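# Four arms unfold a pallet collar and seat it

## Task

Unfold the pallet collar into its open shape and set it down squarely on the pallet.

## Robot and tools

SETUP. Four identical Kinova Gen3 arms, arm1 to arm4, each with seven joints, a Robotiq 2F-85 two-finger gripper and a wrist camera (arm1_cam_wrist to arm4_cam_wrist). Two room cameras, cam_high and cam_low, are fixed and not on any arm. A hand reaches roughly 1.0 m from its joint-1 axis at full stretch.

FRAMES. One shared scene frame, origin on the floor, +z up, metres. Each arm's base_link (foot) faces along its own +x. Calibrated foot poses: arm1 x=-0.429 y=-0.870 z=+0.773 quat_wxyz=(+0.719, +0.000, -0.003, +0.695); arm2 x=+0.222 y=-0.879 z=+0.840 quat_wxyz=(+0.694, -0.006, -0.002, +0.720); arm3 x=+1.000 y=-0.051 z=+0.810 quat_wxyz=(+0.100, +0.000, -0.001, -0.995); arm4 x=-0.901 y=-0.168 z=+0.781 quat_wxyz=(+0.991, +0.001, -0.001, -0.137). So arm1 and arm2 stand on the -y side facing roughly +y, arm3 on the +x side facing roughly -x, arm4 on the -x side facing roughly +x. The hand point lies between the finger pads, about 2 cm behind the tips when shut or half open, 0.5 cm when fully open; the hand's z axis runs along the fingers and its y axis is the opening direction.

TOOL move. Arguments arm1, arm2, arm3, arm4 (each optional) and cameras. Each arm entry is an object with "joints" and optional "min_time_s". "joints" is a per-arm object keyed by joint name, every value an absolute target, not an offset: joint1_rad to joint7_rad in radians, gripper_m in metres (fingertip gap). Ranges and done-tolerances: joint1_rad, joint3_rad, joint5_rad, joint7_rad -69.115 to 69.115; joint2_rad -2.249 to 2.249; joint4_rad -2.579 to 2.579; joint6_rad -2.099 to 2.099 (all ±0.01); gripper_m 0 to 0.085 (±0.003). Signs: joint1 turns the whole arm about its foot's vertical axis, positive clockwise viewed from above, 0 pointing along the foot's +x. joint2 is the shoulder, 0 upright, positive leans forward. joint3 twists the upper arm. joint4 is the elbow, 0 straight, positive (with joint3 at 0) bends the same way positive joint2 leans. joint5 twists the forearm. joint6 is the wrist, 0 straight, positive (with joint5 at 0) bends like positive joint4. joint7 rolls the hand, positive counter-clockwise seen from behind it. min_time_s (0.1 to 8, seconds) is a lower bound on that arm's motion duration; slower-needed motions are unaffected and other arms are not slowed. Joints on one arm start and finish together, top speed 1.39 rad/s (joints 1-4) and 1.22 rad/s (5-7); the hand may sweep a wide arc between postures. Omitted arms or joints keep their old targets. cameras: list of names or ["all"]; [] for none; omitted means none after an action, all for an empty call. An empty move returns full state, images and the scene number. Unknown keys make the call invalid; out-of-range values get it refused, and a refusal or a stop cancels your later move, wait and finished_scene calls in that reply.

TOOL wait: seconds 0 to 10, commands nothing, returns state; cameras as in move. TOOL zoom_image: camera plus region [x0, y0, x1, y1] in pixels from the top-left, at most 504 by 504, on that camera's newest image. TOOL finished_scene: scene = current scene number; irreversible, and the collar must stay seated without help.

RESULTS. "move:" names each arm sent motion with "done" or its worst status. joint_status per joint: done, off_target (resting short, may still push), time_out (target dropped, holds in place), not_followed (a built-in separation check withheld the targets; it may keep trying), limit_stop_at_motor_heat. on_its_own lists uncommanded behaviour. Arms under "as last shown" were not commanded; their status reads "not commanded". Joint velocities are rad/s in joint order, "within noise" if idle. Joint torques are N m, positive toward larger joint values, with per-arm offset, scale and noise. Flange force is the external force in hand x y z, includes held weight and has error (worse when accelerating or near singular poses; "no reading" possible). Images may lag the state slightly; a "pictures" line gives their order.

CAUTIONS. Arms push on after contact and do not stop; a joint jammed against something can read done while pressing. Hard arm-to-arm pressing fails the scene, including one gripper clamping another's fingers; the separation check may act late and ignores finger-to-finger contact and fingers opening into another arm. Torque limits: joints 1-4 104.5 N m, joints 5-7 51.3 N m; exceeding one, or straying over 5 degrees from the plan, halts that arm for 10 s. Holding loads or stretched poses heats motors: MOTOR HOT at 60 °C, at 75 °C the arm sinks for 30-60 s; after that resend targets. For a firm grip, open wide and close to well below the object's width; avoid hard gripping of parts still resting on something, twisting, and fast swinging of loads. Never let the collar or anything fall far, leave the work area or reach the floor, and avoid slamming fixed or heavy things. Loose objects may occasionally be nudged by outside disturbances. While you deliberate, the robots hold the last command.

Each tool is called as name(argument=value, ...), one argument or row to a line, values as JSON.

## Session

move(
)

Scene clock: 0.00 s.
Joint torques (N m): no reading
Motor temperatures (°C): arm1=[35 33 26 33 35 44 44] | arm2=[30 34 28 28 46 34 41] | arm3=[31 30 29 31 40 42 39] | arm4=[36 33 33 31 41 49 36]
Flange force (N): no reading
Joint velocities: within noise
arm1.joint_positions: joint1_rad=+0.258 joint2_rad=-0.489 joint3_rad=-0.059 joint4_rad=+1.570 joint5_rad=-0.031 joint6_rad=+1.975 joint7_rad=+1.481 gripper_m=+0.085
arm1.joint_status: not commanded
arm1.hand: x=-0.3967 y=-0.7713 z=+1.2679 quat_wxyz=(-0.035, +0.587, -0.809, -0.028) (m; scene frame)
arm2.joint_positions: joint1_rad=+0.230 joint2_rad=-0.437 joint3_rad=-0.070 joint4_rad=+1.507 joint5_rad=+0.003 joint6_rad=+2.054 joint7_rad=+1.101 gripper_m=+0.085
arm2.joint_status: not commanded
arm2.hand: x=+0.2486 y=-0.7773 z=+1.3455 quat_wxyz=(-0.022, +0.466, -0.885, +0.007) (m; scene frame)
arm3.joint_positions: joint1_rad=+0.083 joint2_rad=-0.422 joint3_rad=-0.046 joint4_rad=+1.479 joint5_rad=-0.033 joint6_rad=+1.953 joint7_rad=+1.694 gripper_m=+0.085
arm3.joint_status: not commanded
arm3.hand: x=+0.8585 y=-0.0614 z=+1.3241 quat_wxyz=(-0.007, -0.987, -0.148, +0.065) (m; scene frame)
arm4.joint_positions: joint1_rad=-0.409 joint2_rad=-0.420 joint3_rad=-0.039 joint4_rad=+1.509 joint5_rad=-0.048 joint6_rad=+1.990 joint7_rad=+1.154 gripper_m=+0.085
arm4.joint_status: not commanded
arm4.hand: x=-0.7757 y=-0.1548 z=+1.2852 quat_wxyz=(-0.027, -0.113, -0.993, -0.023) (m; scene frame)
pictures: arm1_cam_wrist, arm2_cam_wrist, arm3_cam_wrist, arm4_cam_wrist, cam_high, cam_low
Images, in order (width x height): arm1_cam_wrist 896x504, arm2_cam_wrist 896x504, arm3_cam_wrist 896x504, arm4_cam_wrist 896x504, cam_high 896x504, cam_low 896x504.

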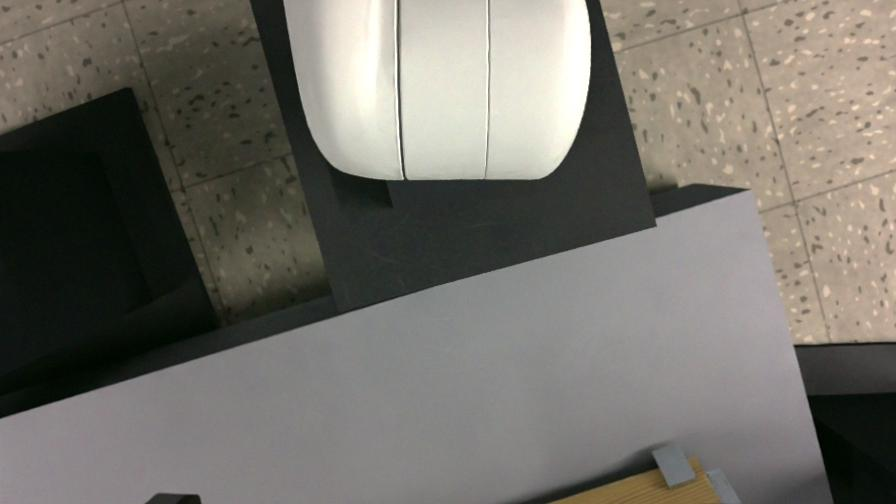

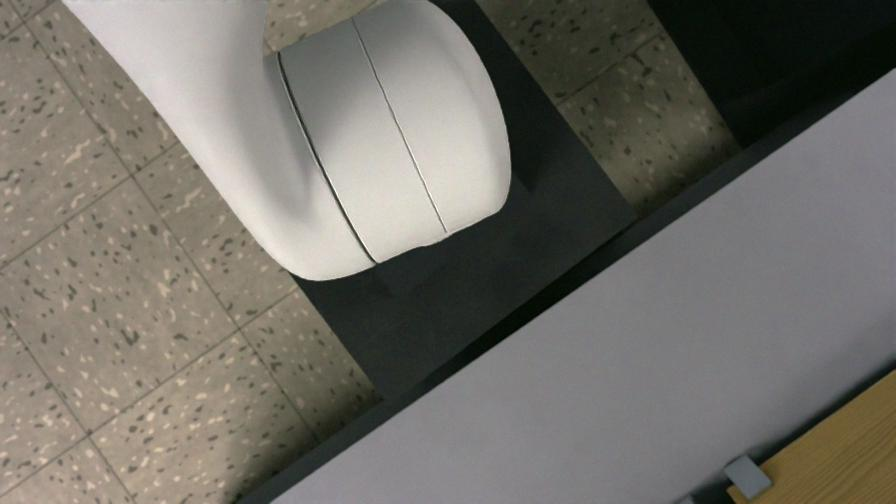

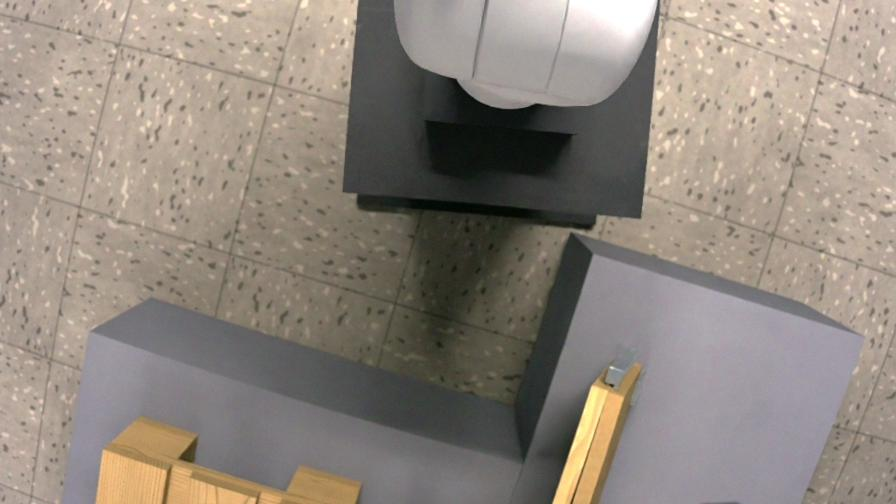

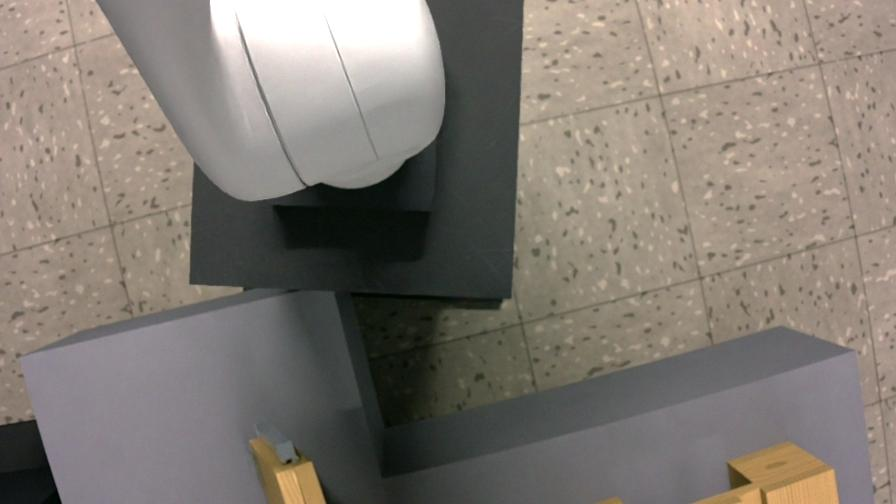

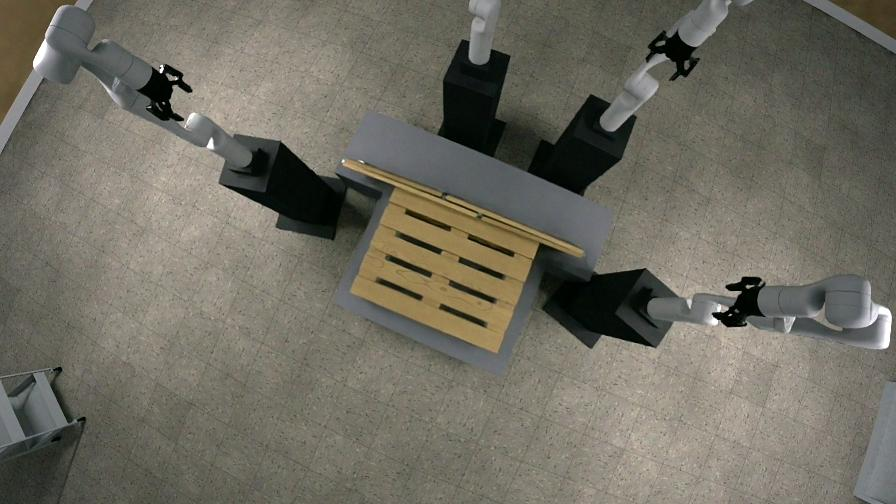

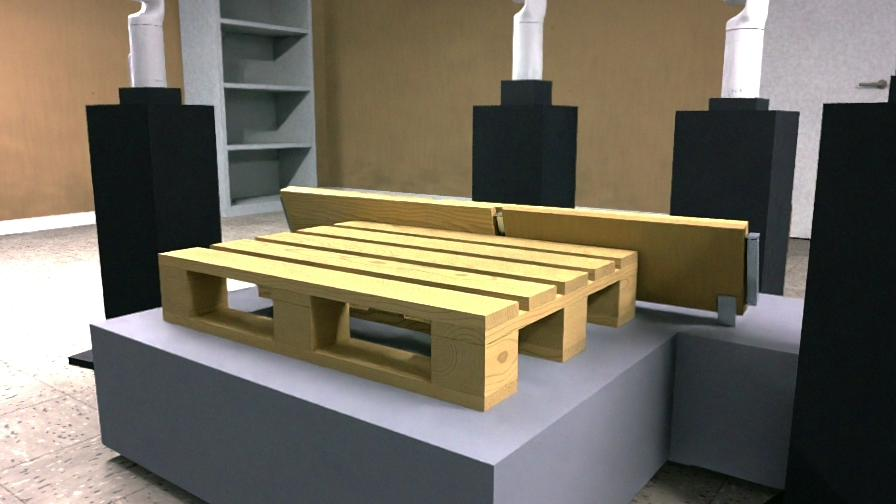

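zoom_image(
  camera="cam_high",
  region=[320, 90, 640, 390],
)

zoom_image(
  camera="cam_low",
  region=[60, 160, 560, 440],
)

zoom_image(
  camera="cam_low",
  region=[440, 160, 840, 400],
)

zoom_image(
  camera="arm3_cam_wrist",
  region=[392, 220, 896, 504],
)

zoom_image(
  camera="arm4_cam_wrist",
  region=[0, 220, 504, 504],
)

Scaled by 1.575 from the camera's 896x504 image, which has a finer 1280x720 frame.

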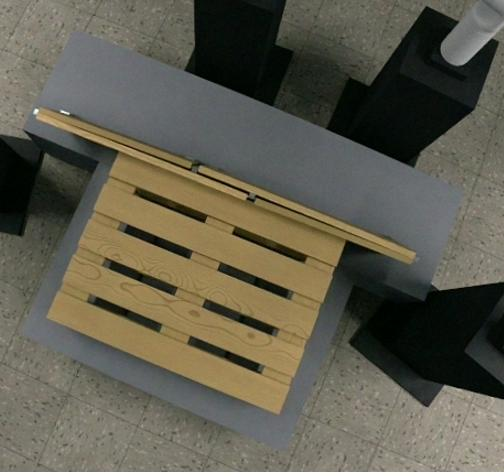

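Scaled by 1.008 from the camera's 896x504 image, which has a finer 1280x720 frame.

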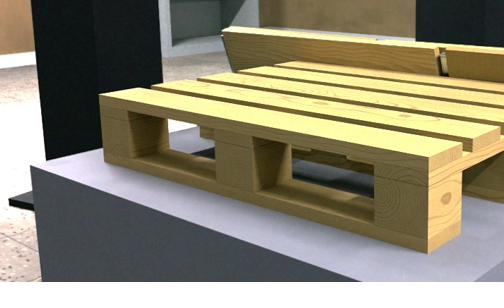

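Scaled by 1.260 from the camera's 896x504 image, which has a finer 1280x720 frame.

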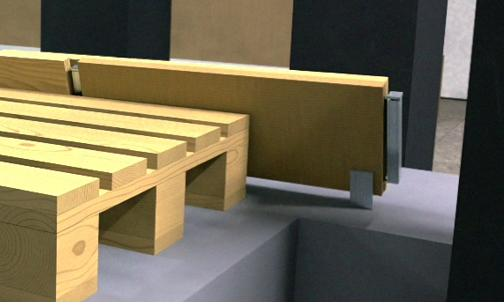

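Scaled by 1.000.

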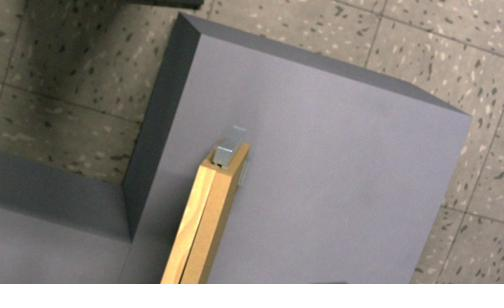

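Scaled by 1.000.

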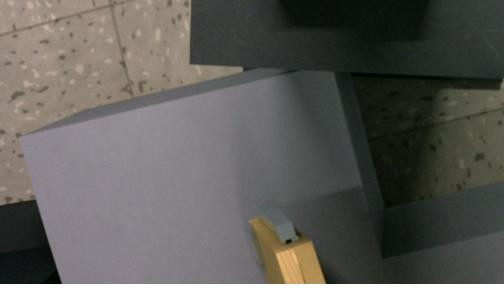

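zoom_image(
  camera="cam_high",
  region=[420, 0, 780, 200],
)

zoom_image(
  camera="cam_high",
  region=[30, 0, 390, 240],
)

zoom_image(
  camera="cam_high",
  region=[530, 180, 896, 400],
)

zoom_image(
  camera="cam_high",
  region=[330, 140, 480, 240],
)

zoom_image(
  camera="cam_high",
  region=[460, 180, 610, 280],
)

zoom_image(
  camera="cam_high",
  region=[330, 170, 560, 380],
)

Scaled by 1.400 from the camera's 896x504 image, which has a finer 1280x720 frame.

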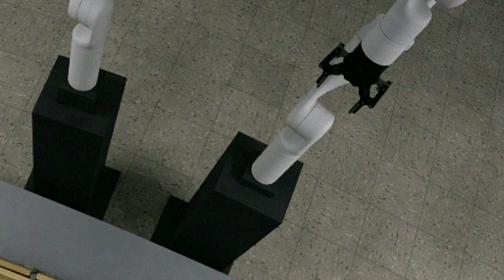

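Scaled by 1.400 from the camera's 896x504 image, which has a finer 1280x720 frame.

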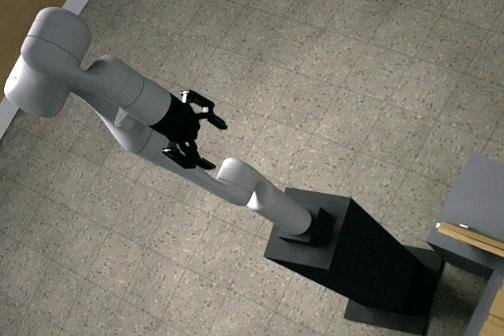

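Scaled by 1.377 from the camera's 896x504 image, which has a finer 1280x720 frame.

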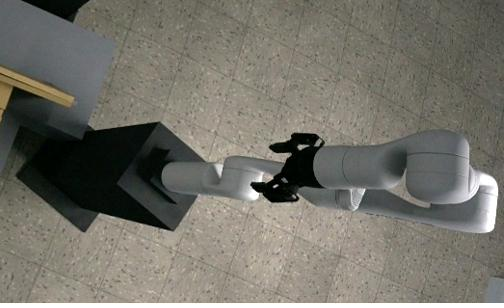

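Scaled by 3.360 from the camera's 896x504 image, which has a finer 1280x720 frame.

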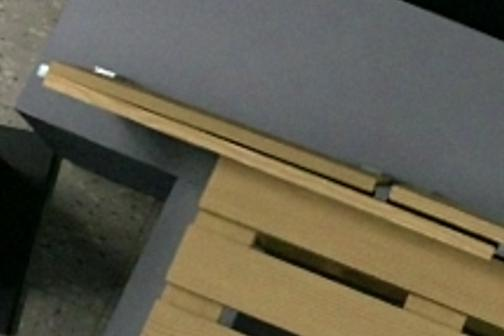

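Scaled by 3.360 from the camera's 896x504 image, which has a finer 1280x720 frame.

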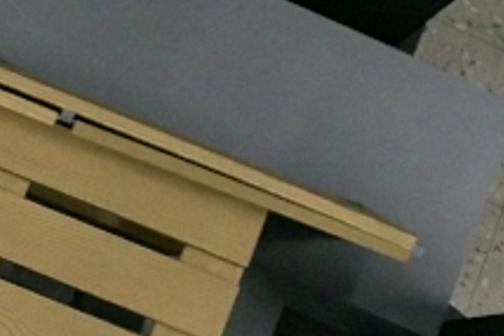

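Scaled by 2.191 from the camera's 896x504 image, which has a finer 1280x720 frame.

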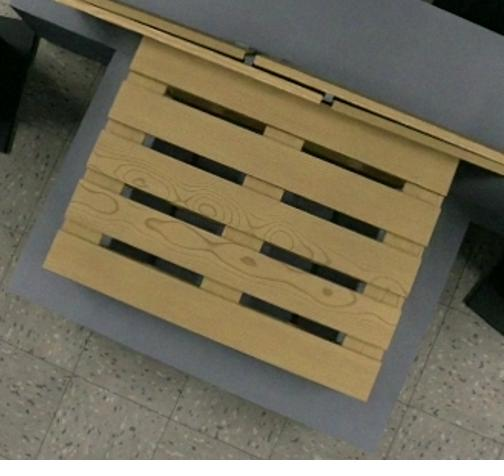

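zoom_image(
  camera="cam_low",
  region=[60, 200, 360, 370],
)

zoom_image(
  camera="cam_low",
  region=[400, 240, 700, 410],
)

zoom_image(
  camera="cam_low",
  region=[260, 160, 560, 330],
)

zoom_image(
  camera="cam_low",
  region=[640, 190, 820, 350],
)

zoom_image(
  camera="cam_low",
  region=[440, 0, 896, 250],
)

zoom_image(
  camera="cam_low",
  region=[0, 0, 380, 210],
)

Scaled by 1.680 from the camera's 896x504 image, which has a finer 1280x720 frame.

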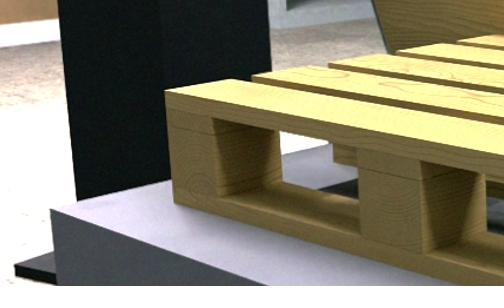

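Scaled by 1.680 from the camera's 896x504 image, which has a finer 1280x720 frame.

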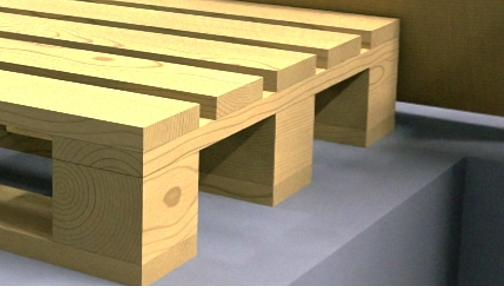

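Scaled by 1.680 from the camera's 896x504 image, which has a finer 1280x720 frame.

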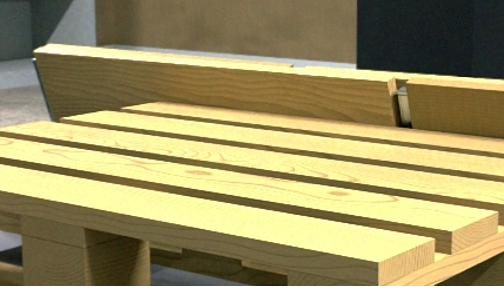

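Scaled by 2.800 from the camera's 896x504 image, which has a finer 1280x720 frame.

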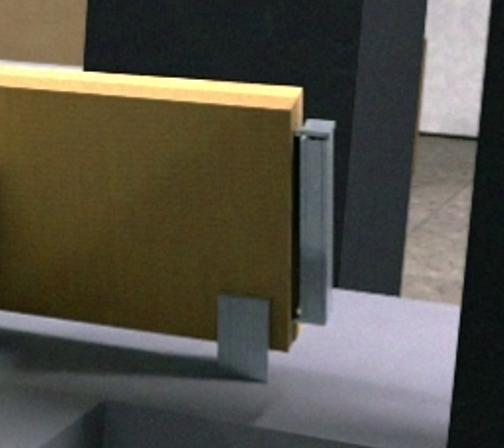

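Scaled by 1.105 from the camera's 896x504 image, which has a finer 1280x720 frame.

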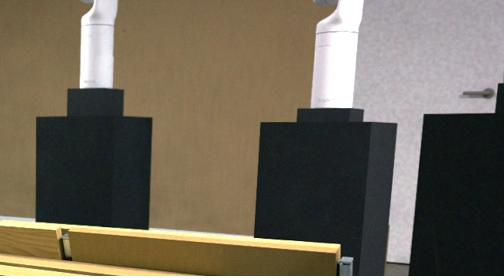

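Scaled by 1.326 from the camera's 896x504 image, which has a finer 1280x720 frame.

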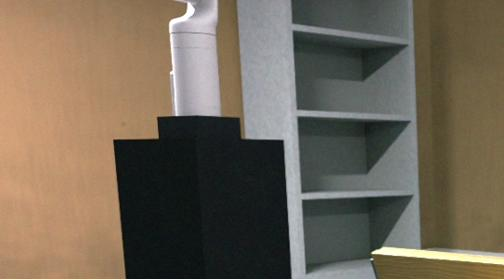

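move(
  arm1={"joints": {"joint1_rad": 0.218, "joint2_rad": 0.743, "joint3_rad": 0, "joint4_rad": 1.347, "joint5_rad": 0, "joint6_rad": 1.051, "joint7_rad": 0.304}, "min_time_s": 2.5},
  arm2={"joints": {"joint1_rad": -0.245, "joint2_rad": 0.882, "joint3_rad": 0, "joint4_rad": 1.302, "joint5_rad": 0, "joint6_rad": 0.958, "joint7_rad": -0.230}, "min_time_s": 2.5},
  arm3={"joints": {"joint1_rad": -0.317, "joint2_rad": 0.655, "joint3_rad": 0, "joint4_rad": 1.680, "joint5_rad": 0, "joint6_rad": 0.807, "joint7_rad": 1.105}, "min_time_s": 2.5},
  arm4={"joints": {"joint1_rad": 0.105, "joint2_rad": 0.574, "joint3_rad": 0, "joint4_rad": 1.720, "joint5_rad": 0, "joint6_rad": 0.847, "joint7_rad": 2.003}, "min_time_s": 2.5},
  cameras=["all"],
)

Scene clock: 85.03 s.
Joint torques (N m): arm1=[0.09 -22.88 0.94 -9.04 -0.19 -0.22 0.28] | arm2=[-0.15 -22.07 0.06 -5.15 -0.23 -0.33 -0.33] | arm3=[0.37 -17.15 0.85 -6.7 0.11 -0.15 -0.2] | arm4=[-0.05 -18.5 2.32 -7.05 -0.04 0.08 -0.12]
Motor temperatures (°C): arm1=[35 32 26 32 35 44 44] | arm2=[30 33 28 28 45 34 41] | arm3=[31 30 29 31 40 42 39] | arm4=[35 33 33 31 40 48 36]
Flange force (N): arm1=[1.1 -1.5 2.9] | arm2=[0.5 8.8 -4.0] | arm3=[3.1 -0.9 -2.6] | arm4=[0.1 -0.2 1.9]
move: arm1 done; arm2 done; arm3 done; arm4 done
Joint velocities: within noise
arm1.joint_positions: joint1_rad=+0.218 joint2_rad=+0.743 joint3_rad=+0.000 joint4_rad=+1.347 joint5_rad=+0.000 joint6_rad=+1.051 joint7_rad=+0.304 gripper_m=+0.085
arm1.joint_status: all done
arm1.hand: x=-0.2663 y=-0.3366 z=+0.9034 quat_wxyz=(-0.003, +0.026, -1.000, -0.002) (m; scene frame)
arm2.joint_positions: joint1_rad=-0.245 joint2_rad=+0.882 joint3_rad=+0.000 joint4_rad=+1.302 joint5_rad=+0.000 joint6_rad=+0.958 joint7_rad=-0.230 gripper_m=+0.085
arm2.joint_status: all done
arm2.hand: x=+0.0841 y=-0.3132 z=+0.8951 quat_wxyz=(-0.006, +0.026, -1.000, +0.003) (m; scene frame)
arm3.joint_positions: joint1_rad=-0.317 joint2_rad=+0.655 joint3_rad=+0.000 joint4_rad=+1.680 joint5_rad=+0.000 joint6_rad=+0.807 joint7_rad=+1.105 gripper_m=+0.085
arm3.joint_status: all done
arm3.hand: x=+0.5680 y=-0.2677 z=+0.8996 quat_wxyz=(-0.001, -1.000, -0.026, +0.000) (m; scene frame)
arm4.joint_positions: joint1_rad=+0.105 joint2_rad=+0.574 joint3_rad=+0.000 joint4_rad=+1.720 joint5_rad=+0.000 joint6_rad=+0.847 joint7_rad=+2.003 gripper_m=+0.085
arm4.joint_status: all done
arm4.hand: x=-0.4788 y=-0.3633 z=+0.8998 quat_wxyz=(-0.001, +0.026, -1.000, -0.001) (m; scene frame)
pictures: arm1_cam_wrist, arm2_cam_wrist, arm3_cam_wrist, arm4_cam_wrist, cam_high, cam_low
Images, in order (width x height): arm1_cam_wrist 896x504, arm2_cam_wrist 896x504, arm3_cam_wrist 896x504, arm4_cam_wrist 896x504, cam_high 896x504, cam_low 896x504.

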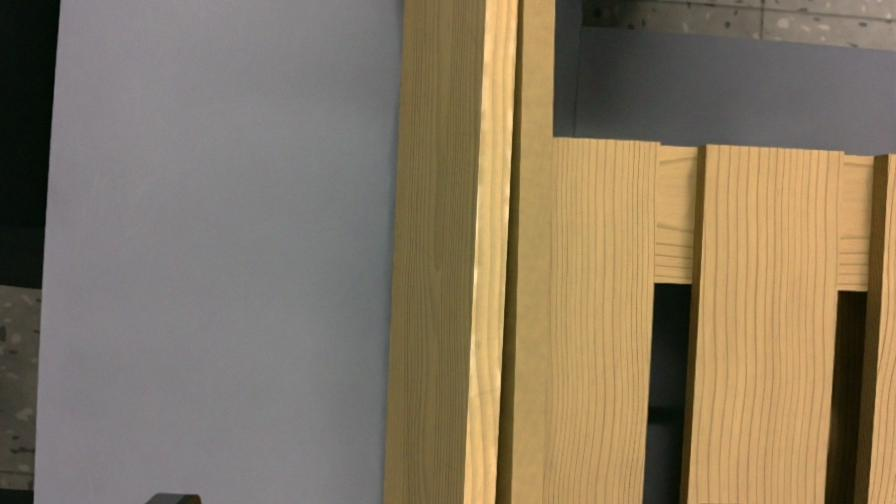

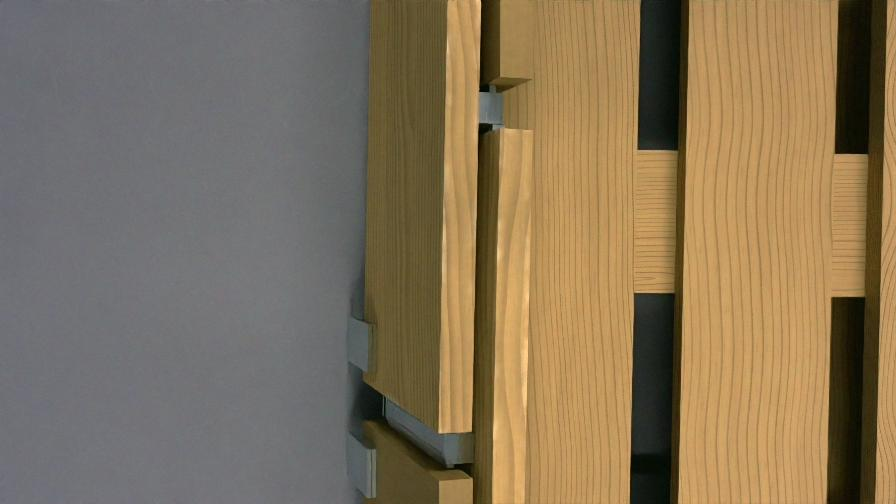

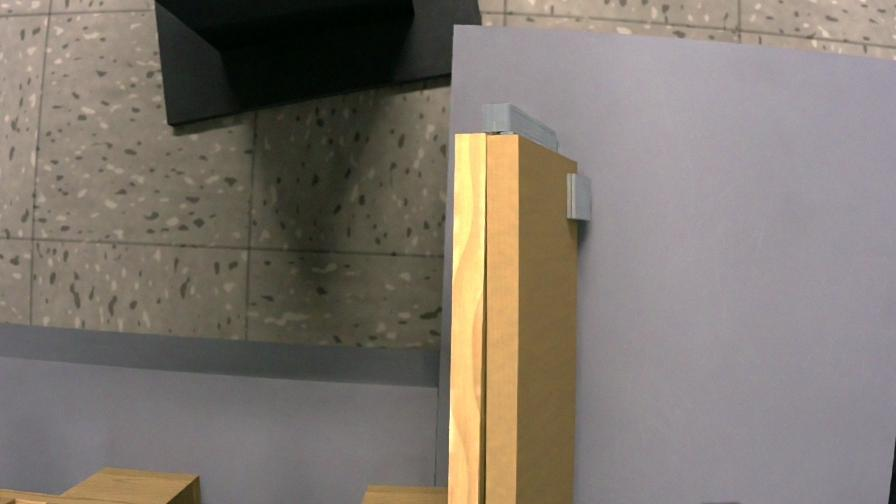

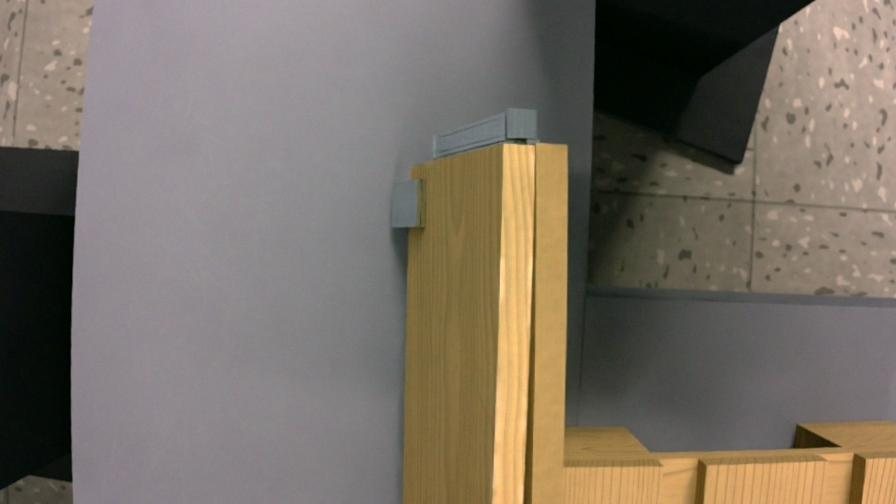

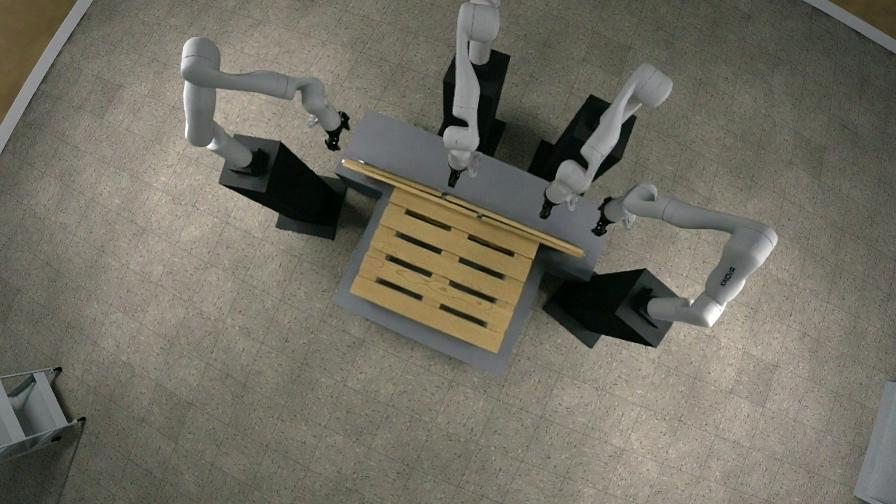

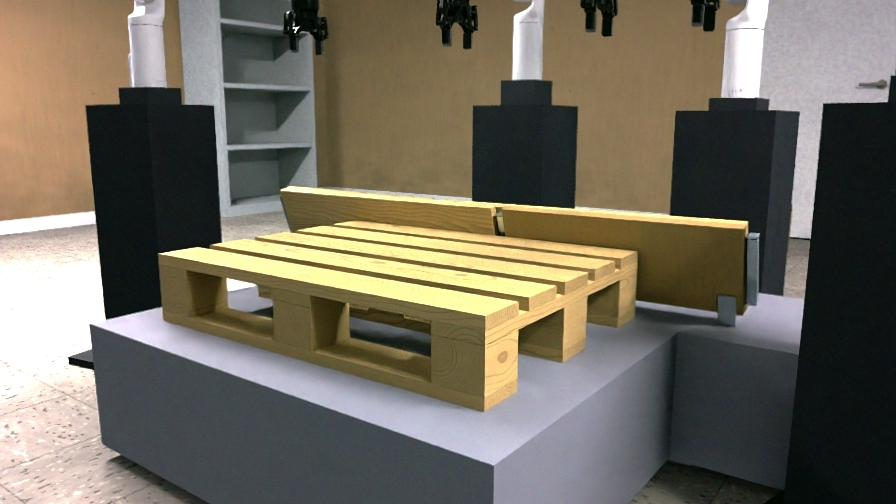

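zoom_image(
  camera="arm2_cam_wrist",
  region=[330, 40, 580, 180],
)

zoom_image(
  camera="arm2_cam_wrist",
  region=[330, 290, 580, 504],
)

zoom_image(
  camera="cam_low",
  region=[270, 0, 510, 70],
)

zoom_image(
  camera="arm4_cam_wrist",
  region=[370, 80, 620, 240],
)

Scaled by 2.016 from the camera's 896x504 image, which has a finer 1280x720 frame.

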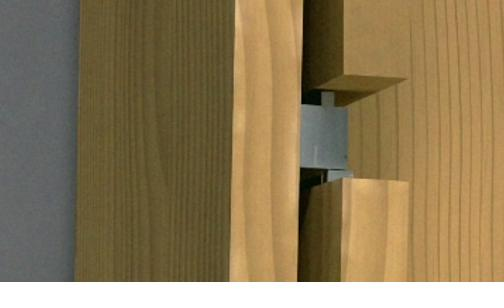

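Scaled by 2.016 from the camera's 896x504 image, which has a finer 1280x720 frame.

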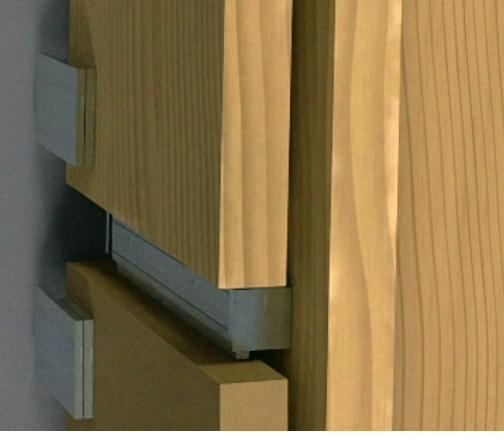

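Scaled by 2.100 from the camera's 896x504 image, which has a finer 1280x720 frame.

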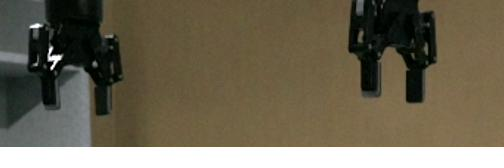

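Scaled by 2.016 from the camera's 896x504 image, which has a finer 1280x720 frame.

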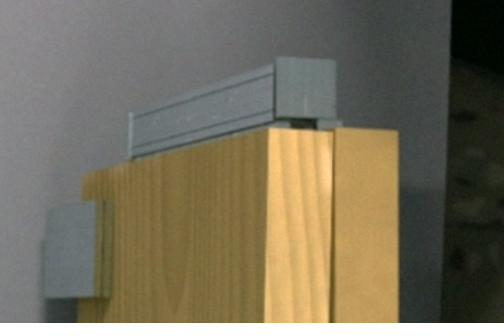

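move(
  arm2={"joints": {"joint1_rad": -0.2576, "joint2_rad": 1.2384, "joint3_rad": 0, "joint4_rad": 1.2321, "joint5_rad": 0, "joint6_rad": 0.6711, "joint7_rad": -0.2609}, "min_time_s": 1.5},
  cameras=["arm2_cam_wrist", "cam_low", "cam_high"],
)

Scene clock: 122.07 s.
Joint torques (N m): arm1=[0.17 -22.83 0.91 -9.06 -0.19 -0.12 0.27] | arm2=[-0.21 -23.79 0.09 -3.35 -0.23 -0.36 -0.43] | arm3=[0.4 -17.12 0.8 -6.79 0.13 -0.14 -0.19] | arm4=[-0.05 -18.48 2.32 -7.06 -0.05 0.09 -0.14]
Motor temperatures (°C): arm1=[35 33 26 32 35 44 44] | arm2=[30 34 28 29 45 34 41] | arm3=[31 31 29 30 40 41 39] | arm4=[35 34 33 31 40 48 36]
Flange force (N): arm1=[1.4 -1.8 3.1] | arm2=[0.8 10.1 -0.8] | arm3=[3.5 -1.0 -2.6] | arm4=[0.2 -0.3 1.9]
move: arm2 done
Joint velocities: within noise
arm1, arm3, arm4: as last shown
arm2.joint_positions: joint1_rad=-0.258 joint2_rad=+1.238 joint3_rad=+0.000 joint4_rad=+1.232 joint5_rad=+0.000 joint6_rad=+0.671 joint7_rad=-0.261 gripper_m=+0.085
arm2.joint_status: all done
arm2.hand: x=+0.0759 y=-0.3051 z=+0.6995 quat_wxyz=(-0.006, +0.016, -1.000, +0.003) (m; scene frame)
pictures: arm2_cam_wrist, cam_high, cam_low
Images, in order (width x height): arm2_cam_wrist 896x504, cam_high 896x504, cam_low 896x504.

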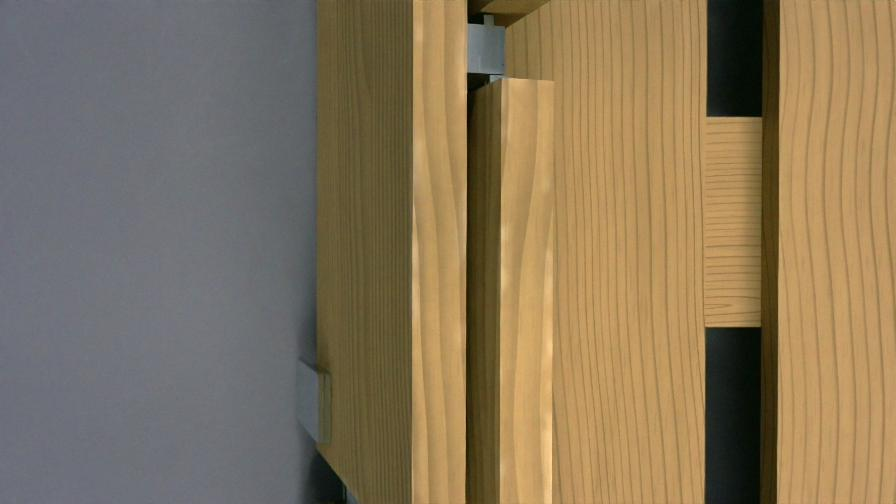

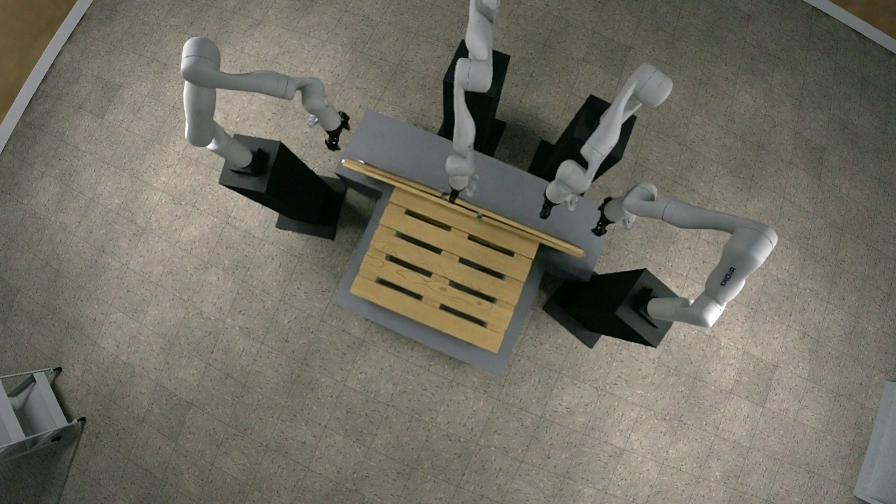

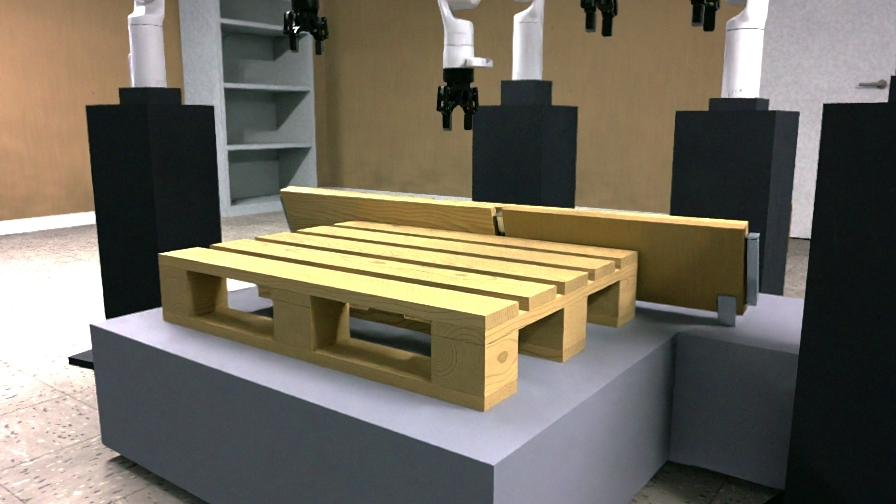

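move(
  arm2={"joints": {"joint1_rad": -0.2624, "joint2_rad": 1.3033, "joint3_rad": 0, "joint4_rad": 1.2425, "joint5_rad": 0, "joint6_rad": 0.5958, "joint7_rad": -0.2672, "gripper_m": 0.04}, "min_time_s": 1.0},
  cameras=["arm2_cam_wrist"],
)

zoom_image(
  camera="arm2_cam_wrist",
  region=[250, 380, 650, 504],
)

Scene clock: 136.93 s.
Joint torques (N m): arm1=[0.16 -22.83 0.92 -9.09 -0.16 -0.14 0.24] | arm2=[-0.08 -23.53 0.13 -2.73 -0.22 -0.29 -0.4] | arm3=[0.42 -17.12 0.86 -6.79 0.09 -0.15 -0.18] | arm4=[0.01 -18.49 2.3 -7.03 -0.06 0.1 -0.15]
Motor temperatures (°C): arm1=[35 33 26 32 35 44 44] | arm2=[30 34 28 29 45 34 41] | arm3=[31 31 29 30 40 41 39] | arm4=[35 34 33 31 40 48 36]
Flange force (N): arm1=[1.3 -1.9 3.1] | arm2=[1.1 10.0 -0.2] | arm3=[3.5 -1.0 -2.6] | arm4=[0.0 -0.2 1.9]
move: arm2 done
Joint velocities: within noise
arm1, arm3, arm4: as last shown
arm2.joint_positions: joint1_rad=-0.262 joint2_rad=+1.303 joint3_rad=+0.000 joint4_rad=+1.243 joint5_rad=+0.000 joint6_rad=+0.596 joint7_rad=-0.267 gripper_m=+0.040
arm2.joint_status: all done
arm2.hand: x=+0.0769 y=-0.3165 z=+0.6595 quat_wxyz=(-0.006, +0.016, -1.000, +0.003) (m; scene frame)
pictures: arm2_cam_wrist
Images, in order (width x height): arm2_cam_wrist 896x504.

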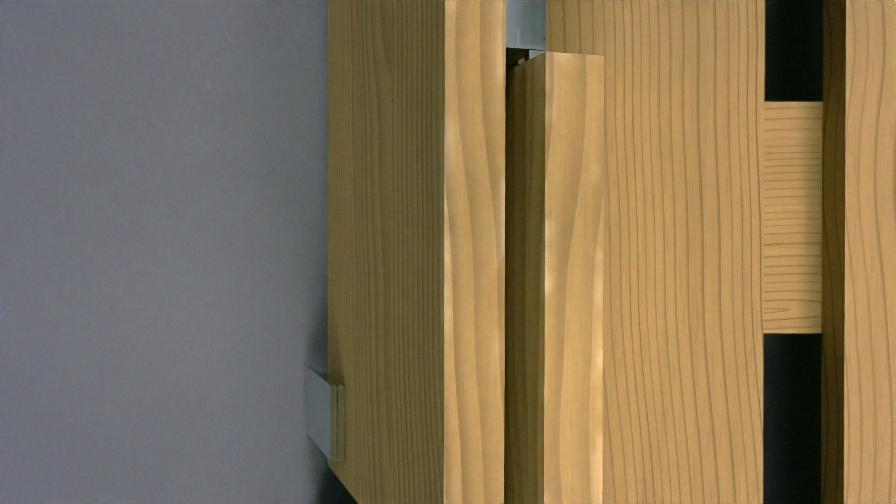

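Scaled by 1.260 from the camera's 896x504 image, which has a finer 1280x720 frame.

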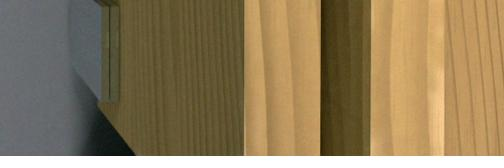

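move(
  arm2={"joints": {"joint1_rad": -0.2617, "joint2_rad": 1.5248, "joint4_rad": 1.0684, "joint6_rad": 0.5484, "joint7_rad": -0.2663}, "min_time_s": 1.5},
  cameras=["arm2_cam_wrist", "cam_high"],
)

Scene clock: 155.63 s.
Joint torques (N m): arm1=[0.15 -22.94 0.88 -9.05 -0.17 -0.17 0.33] | arm2=[-0.15 -23.81 0.05 -2.51 -0.2 -0.33 -0.38] | arm3=[0.3 -17.16 0.85 -6.76 0.09 -0.15 -0.17] | arm4=[-0.03 -18.52 2.31 -7.05 -0.06 0.08 -0.14]
Motor temperatures (°C): arm1=[34 33 26 32 35 44 44] | arm2=[30 34 27 29 45 34 41] | arm3=[31 31 29 30 40 41 39] | arm4=[35 34 33 31 40 48 36]
Flange force (N): arm1=[1.3 -1.4 3.1] | arm2=[1.1 10.4 1.6] | arm3=[3.3 -1.1 -2.6] | arm4=[0.1 -0.3 1.9]
move: arm2 done
Joint velocities: within noise
arm1, arm3, arm4: as last shown
arm2.joint_positions: joint1_rad=-0.262 joint2_rad=+1.525 joint3_rad=+0.000 joint4_rad=+1.068 joint5_rad=+0.000 joint6_rad=+0.548 joint7_rad=-0.266 gripper_m=+0.040
arm2.joint_status: all done
arm2.hand: x=+0.0778 y=-0.3150 z=+0.5595 quat_wxyz=(-0.006, +0.016, -1.000, +0.003) (m; scene frame)
pictures: arm2_cam_wrist, cam_high
Images, in order (width x height): arm2_cam_wrist 896x504, cam_high 896x504.

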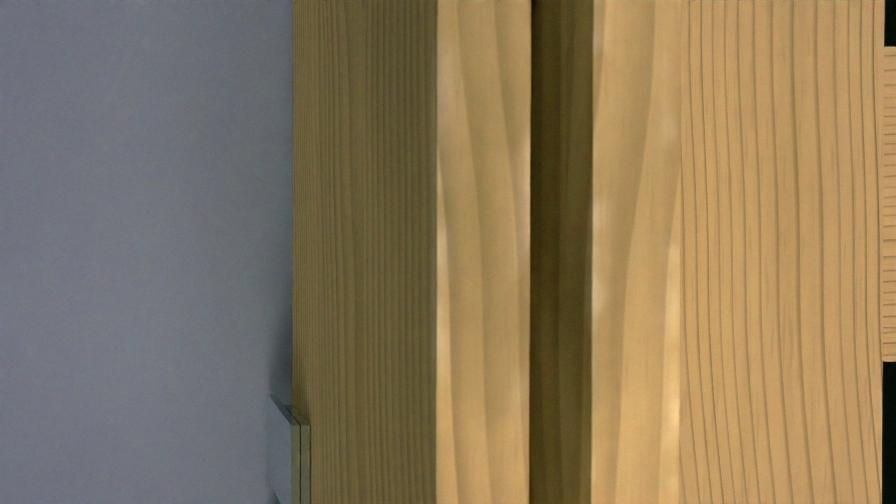

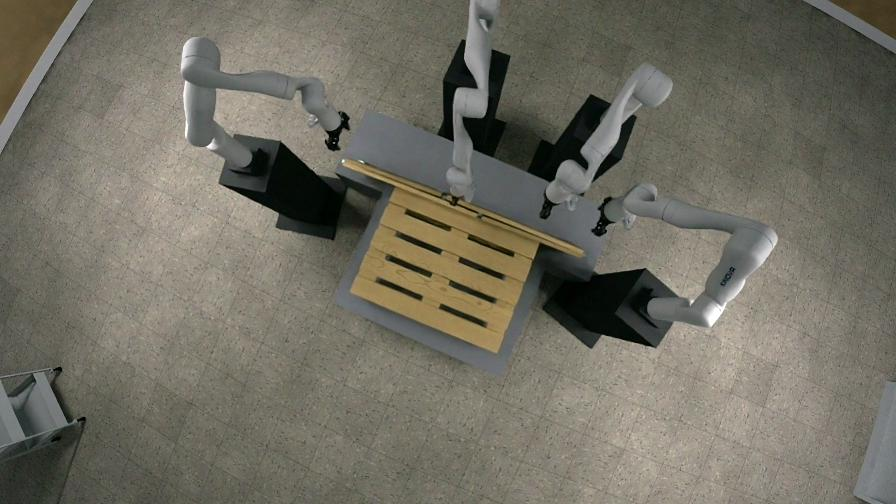

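move(
  arm2={"joints": {"joint1_rad": -0.26225, "joint2_rad": 1.6333, "joint4_rad": 0.956, "joint6_rad": 0.5523, "joint7_rad": -0.2669}, "min_time_s": 1.5},
  cameras=["arm2_cam_wrist"],
)

Scene clock: 162.97 s.
Joint torques (N m): arm1=[0.19 -22.87 0.9 -9.05 -0.18 -0.14 0.32] | arm2=[-1.58 -21.83 -1.31 0.56 -0.65 1.48 -0.33] | arm3=[0.39 -17.18 0.87 -6.79 0.11 -0.13 -0.22] | arm4=[-0.03 -18.53 2.3 -7.07 -0.05 0.06 -0.13]
Motor temperatures (°C): arm1=[34 33 26 32 35 44 44] | arm2=[30 34 27 29 45 34 41] | arm3=[31 31 29 30 40 41 39] | arm4=[35 34 33 31 40 48 36]
Flange force (N): arm1=[1.4 -1.6 3.1] | arm2=[0.5 18.3 5.9] | arm3=[3.4 -1.1 -2.5] | arm4=[0.0 -0.3 1.9]
move: arm2 done
Joint velocities: within noise
arm1, arm3, arm4: as last shown
arm2.joint_positions: joint1_rad=-0.262 joint2_rad=+1.633 joint3_rad=+0.000 joint4_rad=+0.956 joint5_rad=+0.000 joint6_rad=+0.552 joint7_rad=-0.267 gripper_m=+0.040
arm2.joint_status: all done
arm2.hand: x=+0.0779 y=-0.3148 z=+0.5145 quat_wxyz=(-0.006, +0.016, -1.000, +0.003) (m; scene frame)
pictures: arm2_cam_wrist
Images, in order (width x height): arm2_cam_wrist 896x504.

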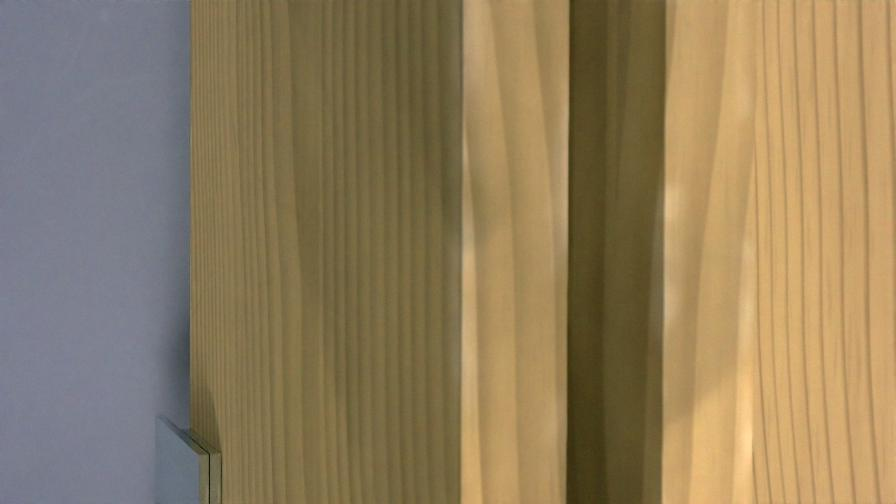

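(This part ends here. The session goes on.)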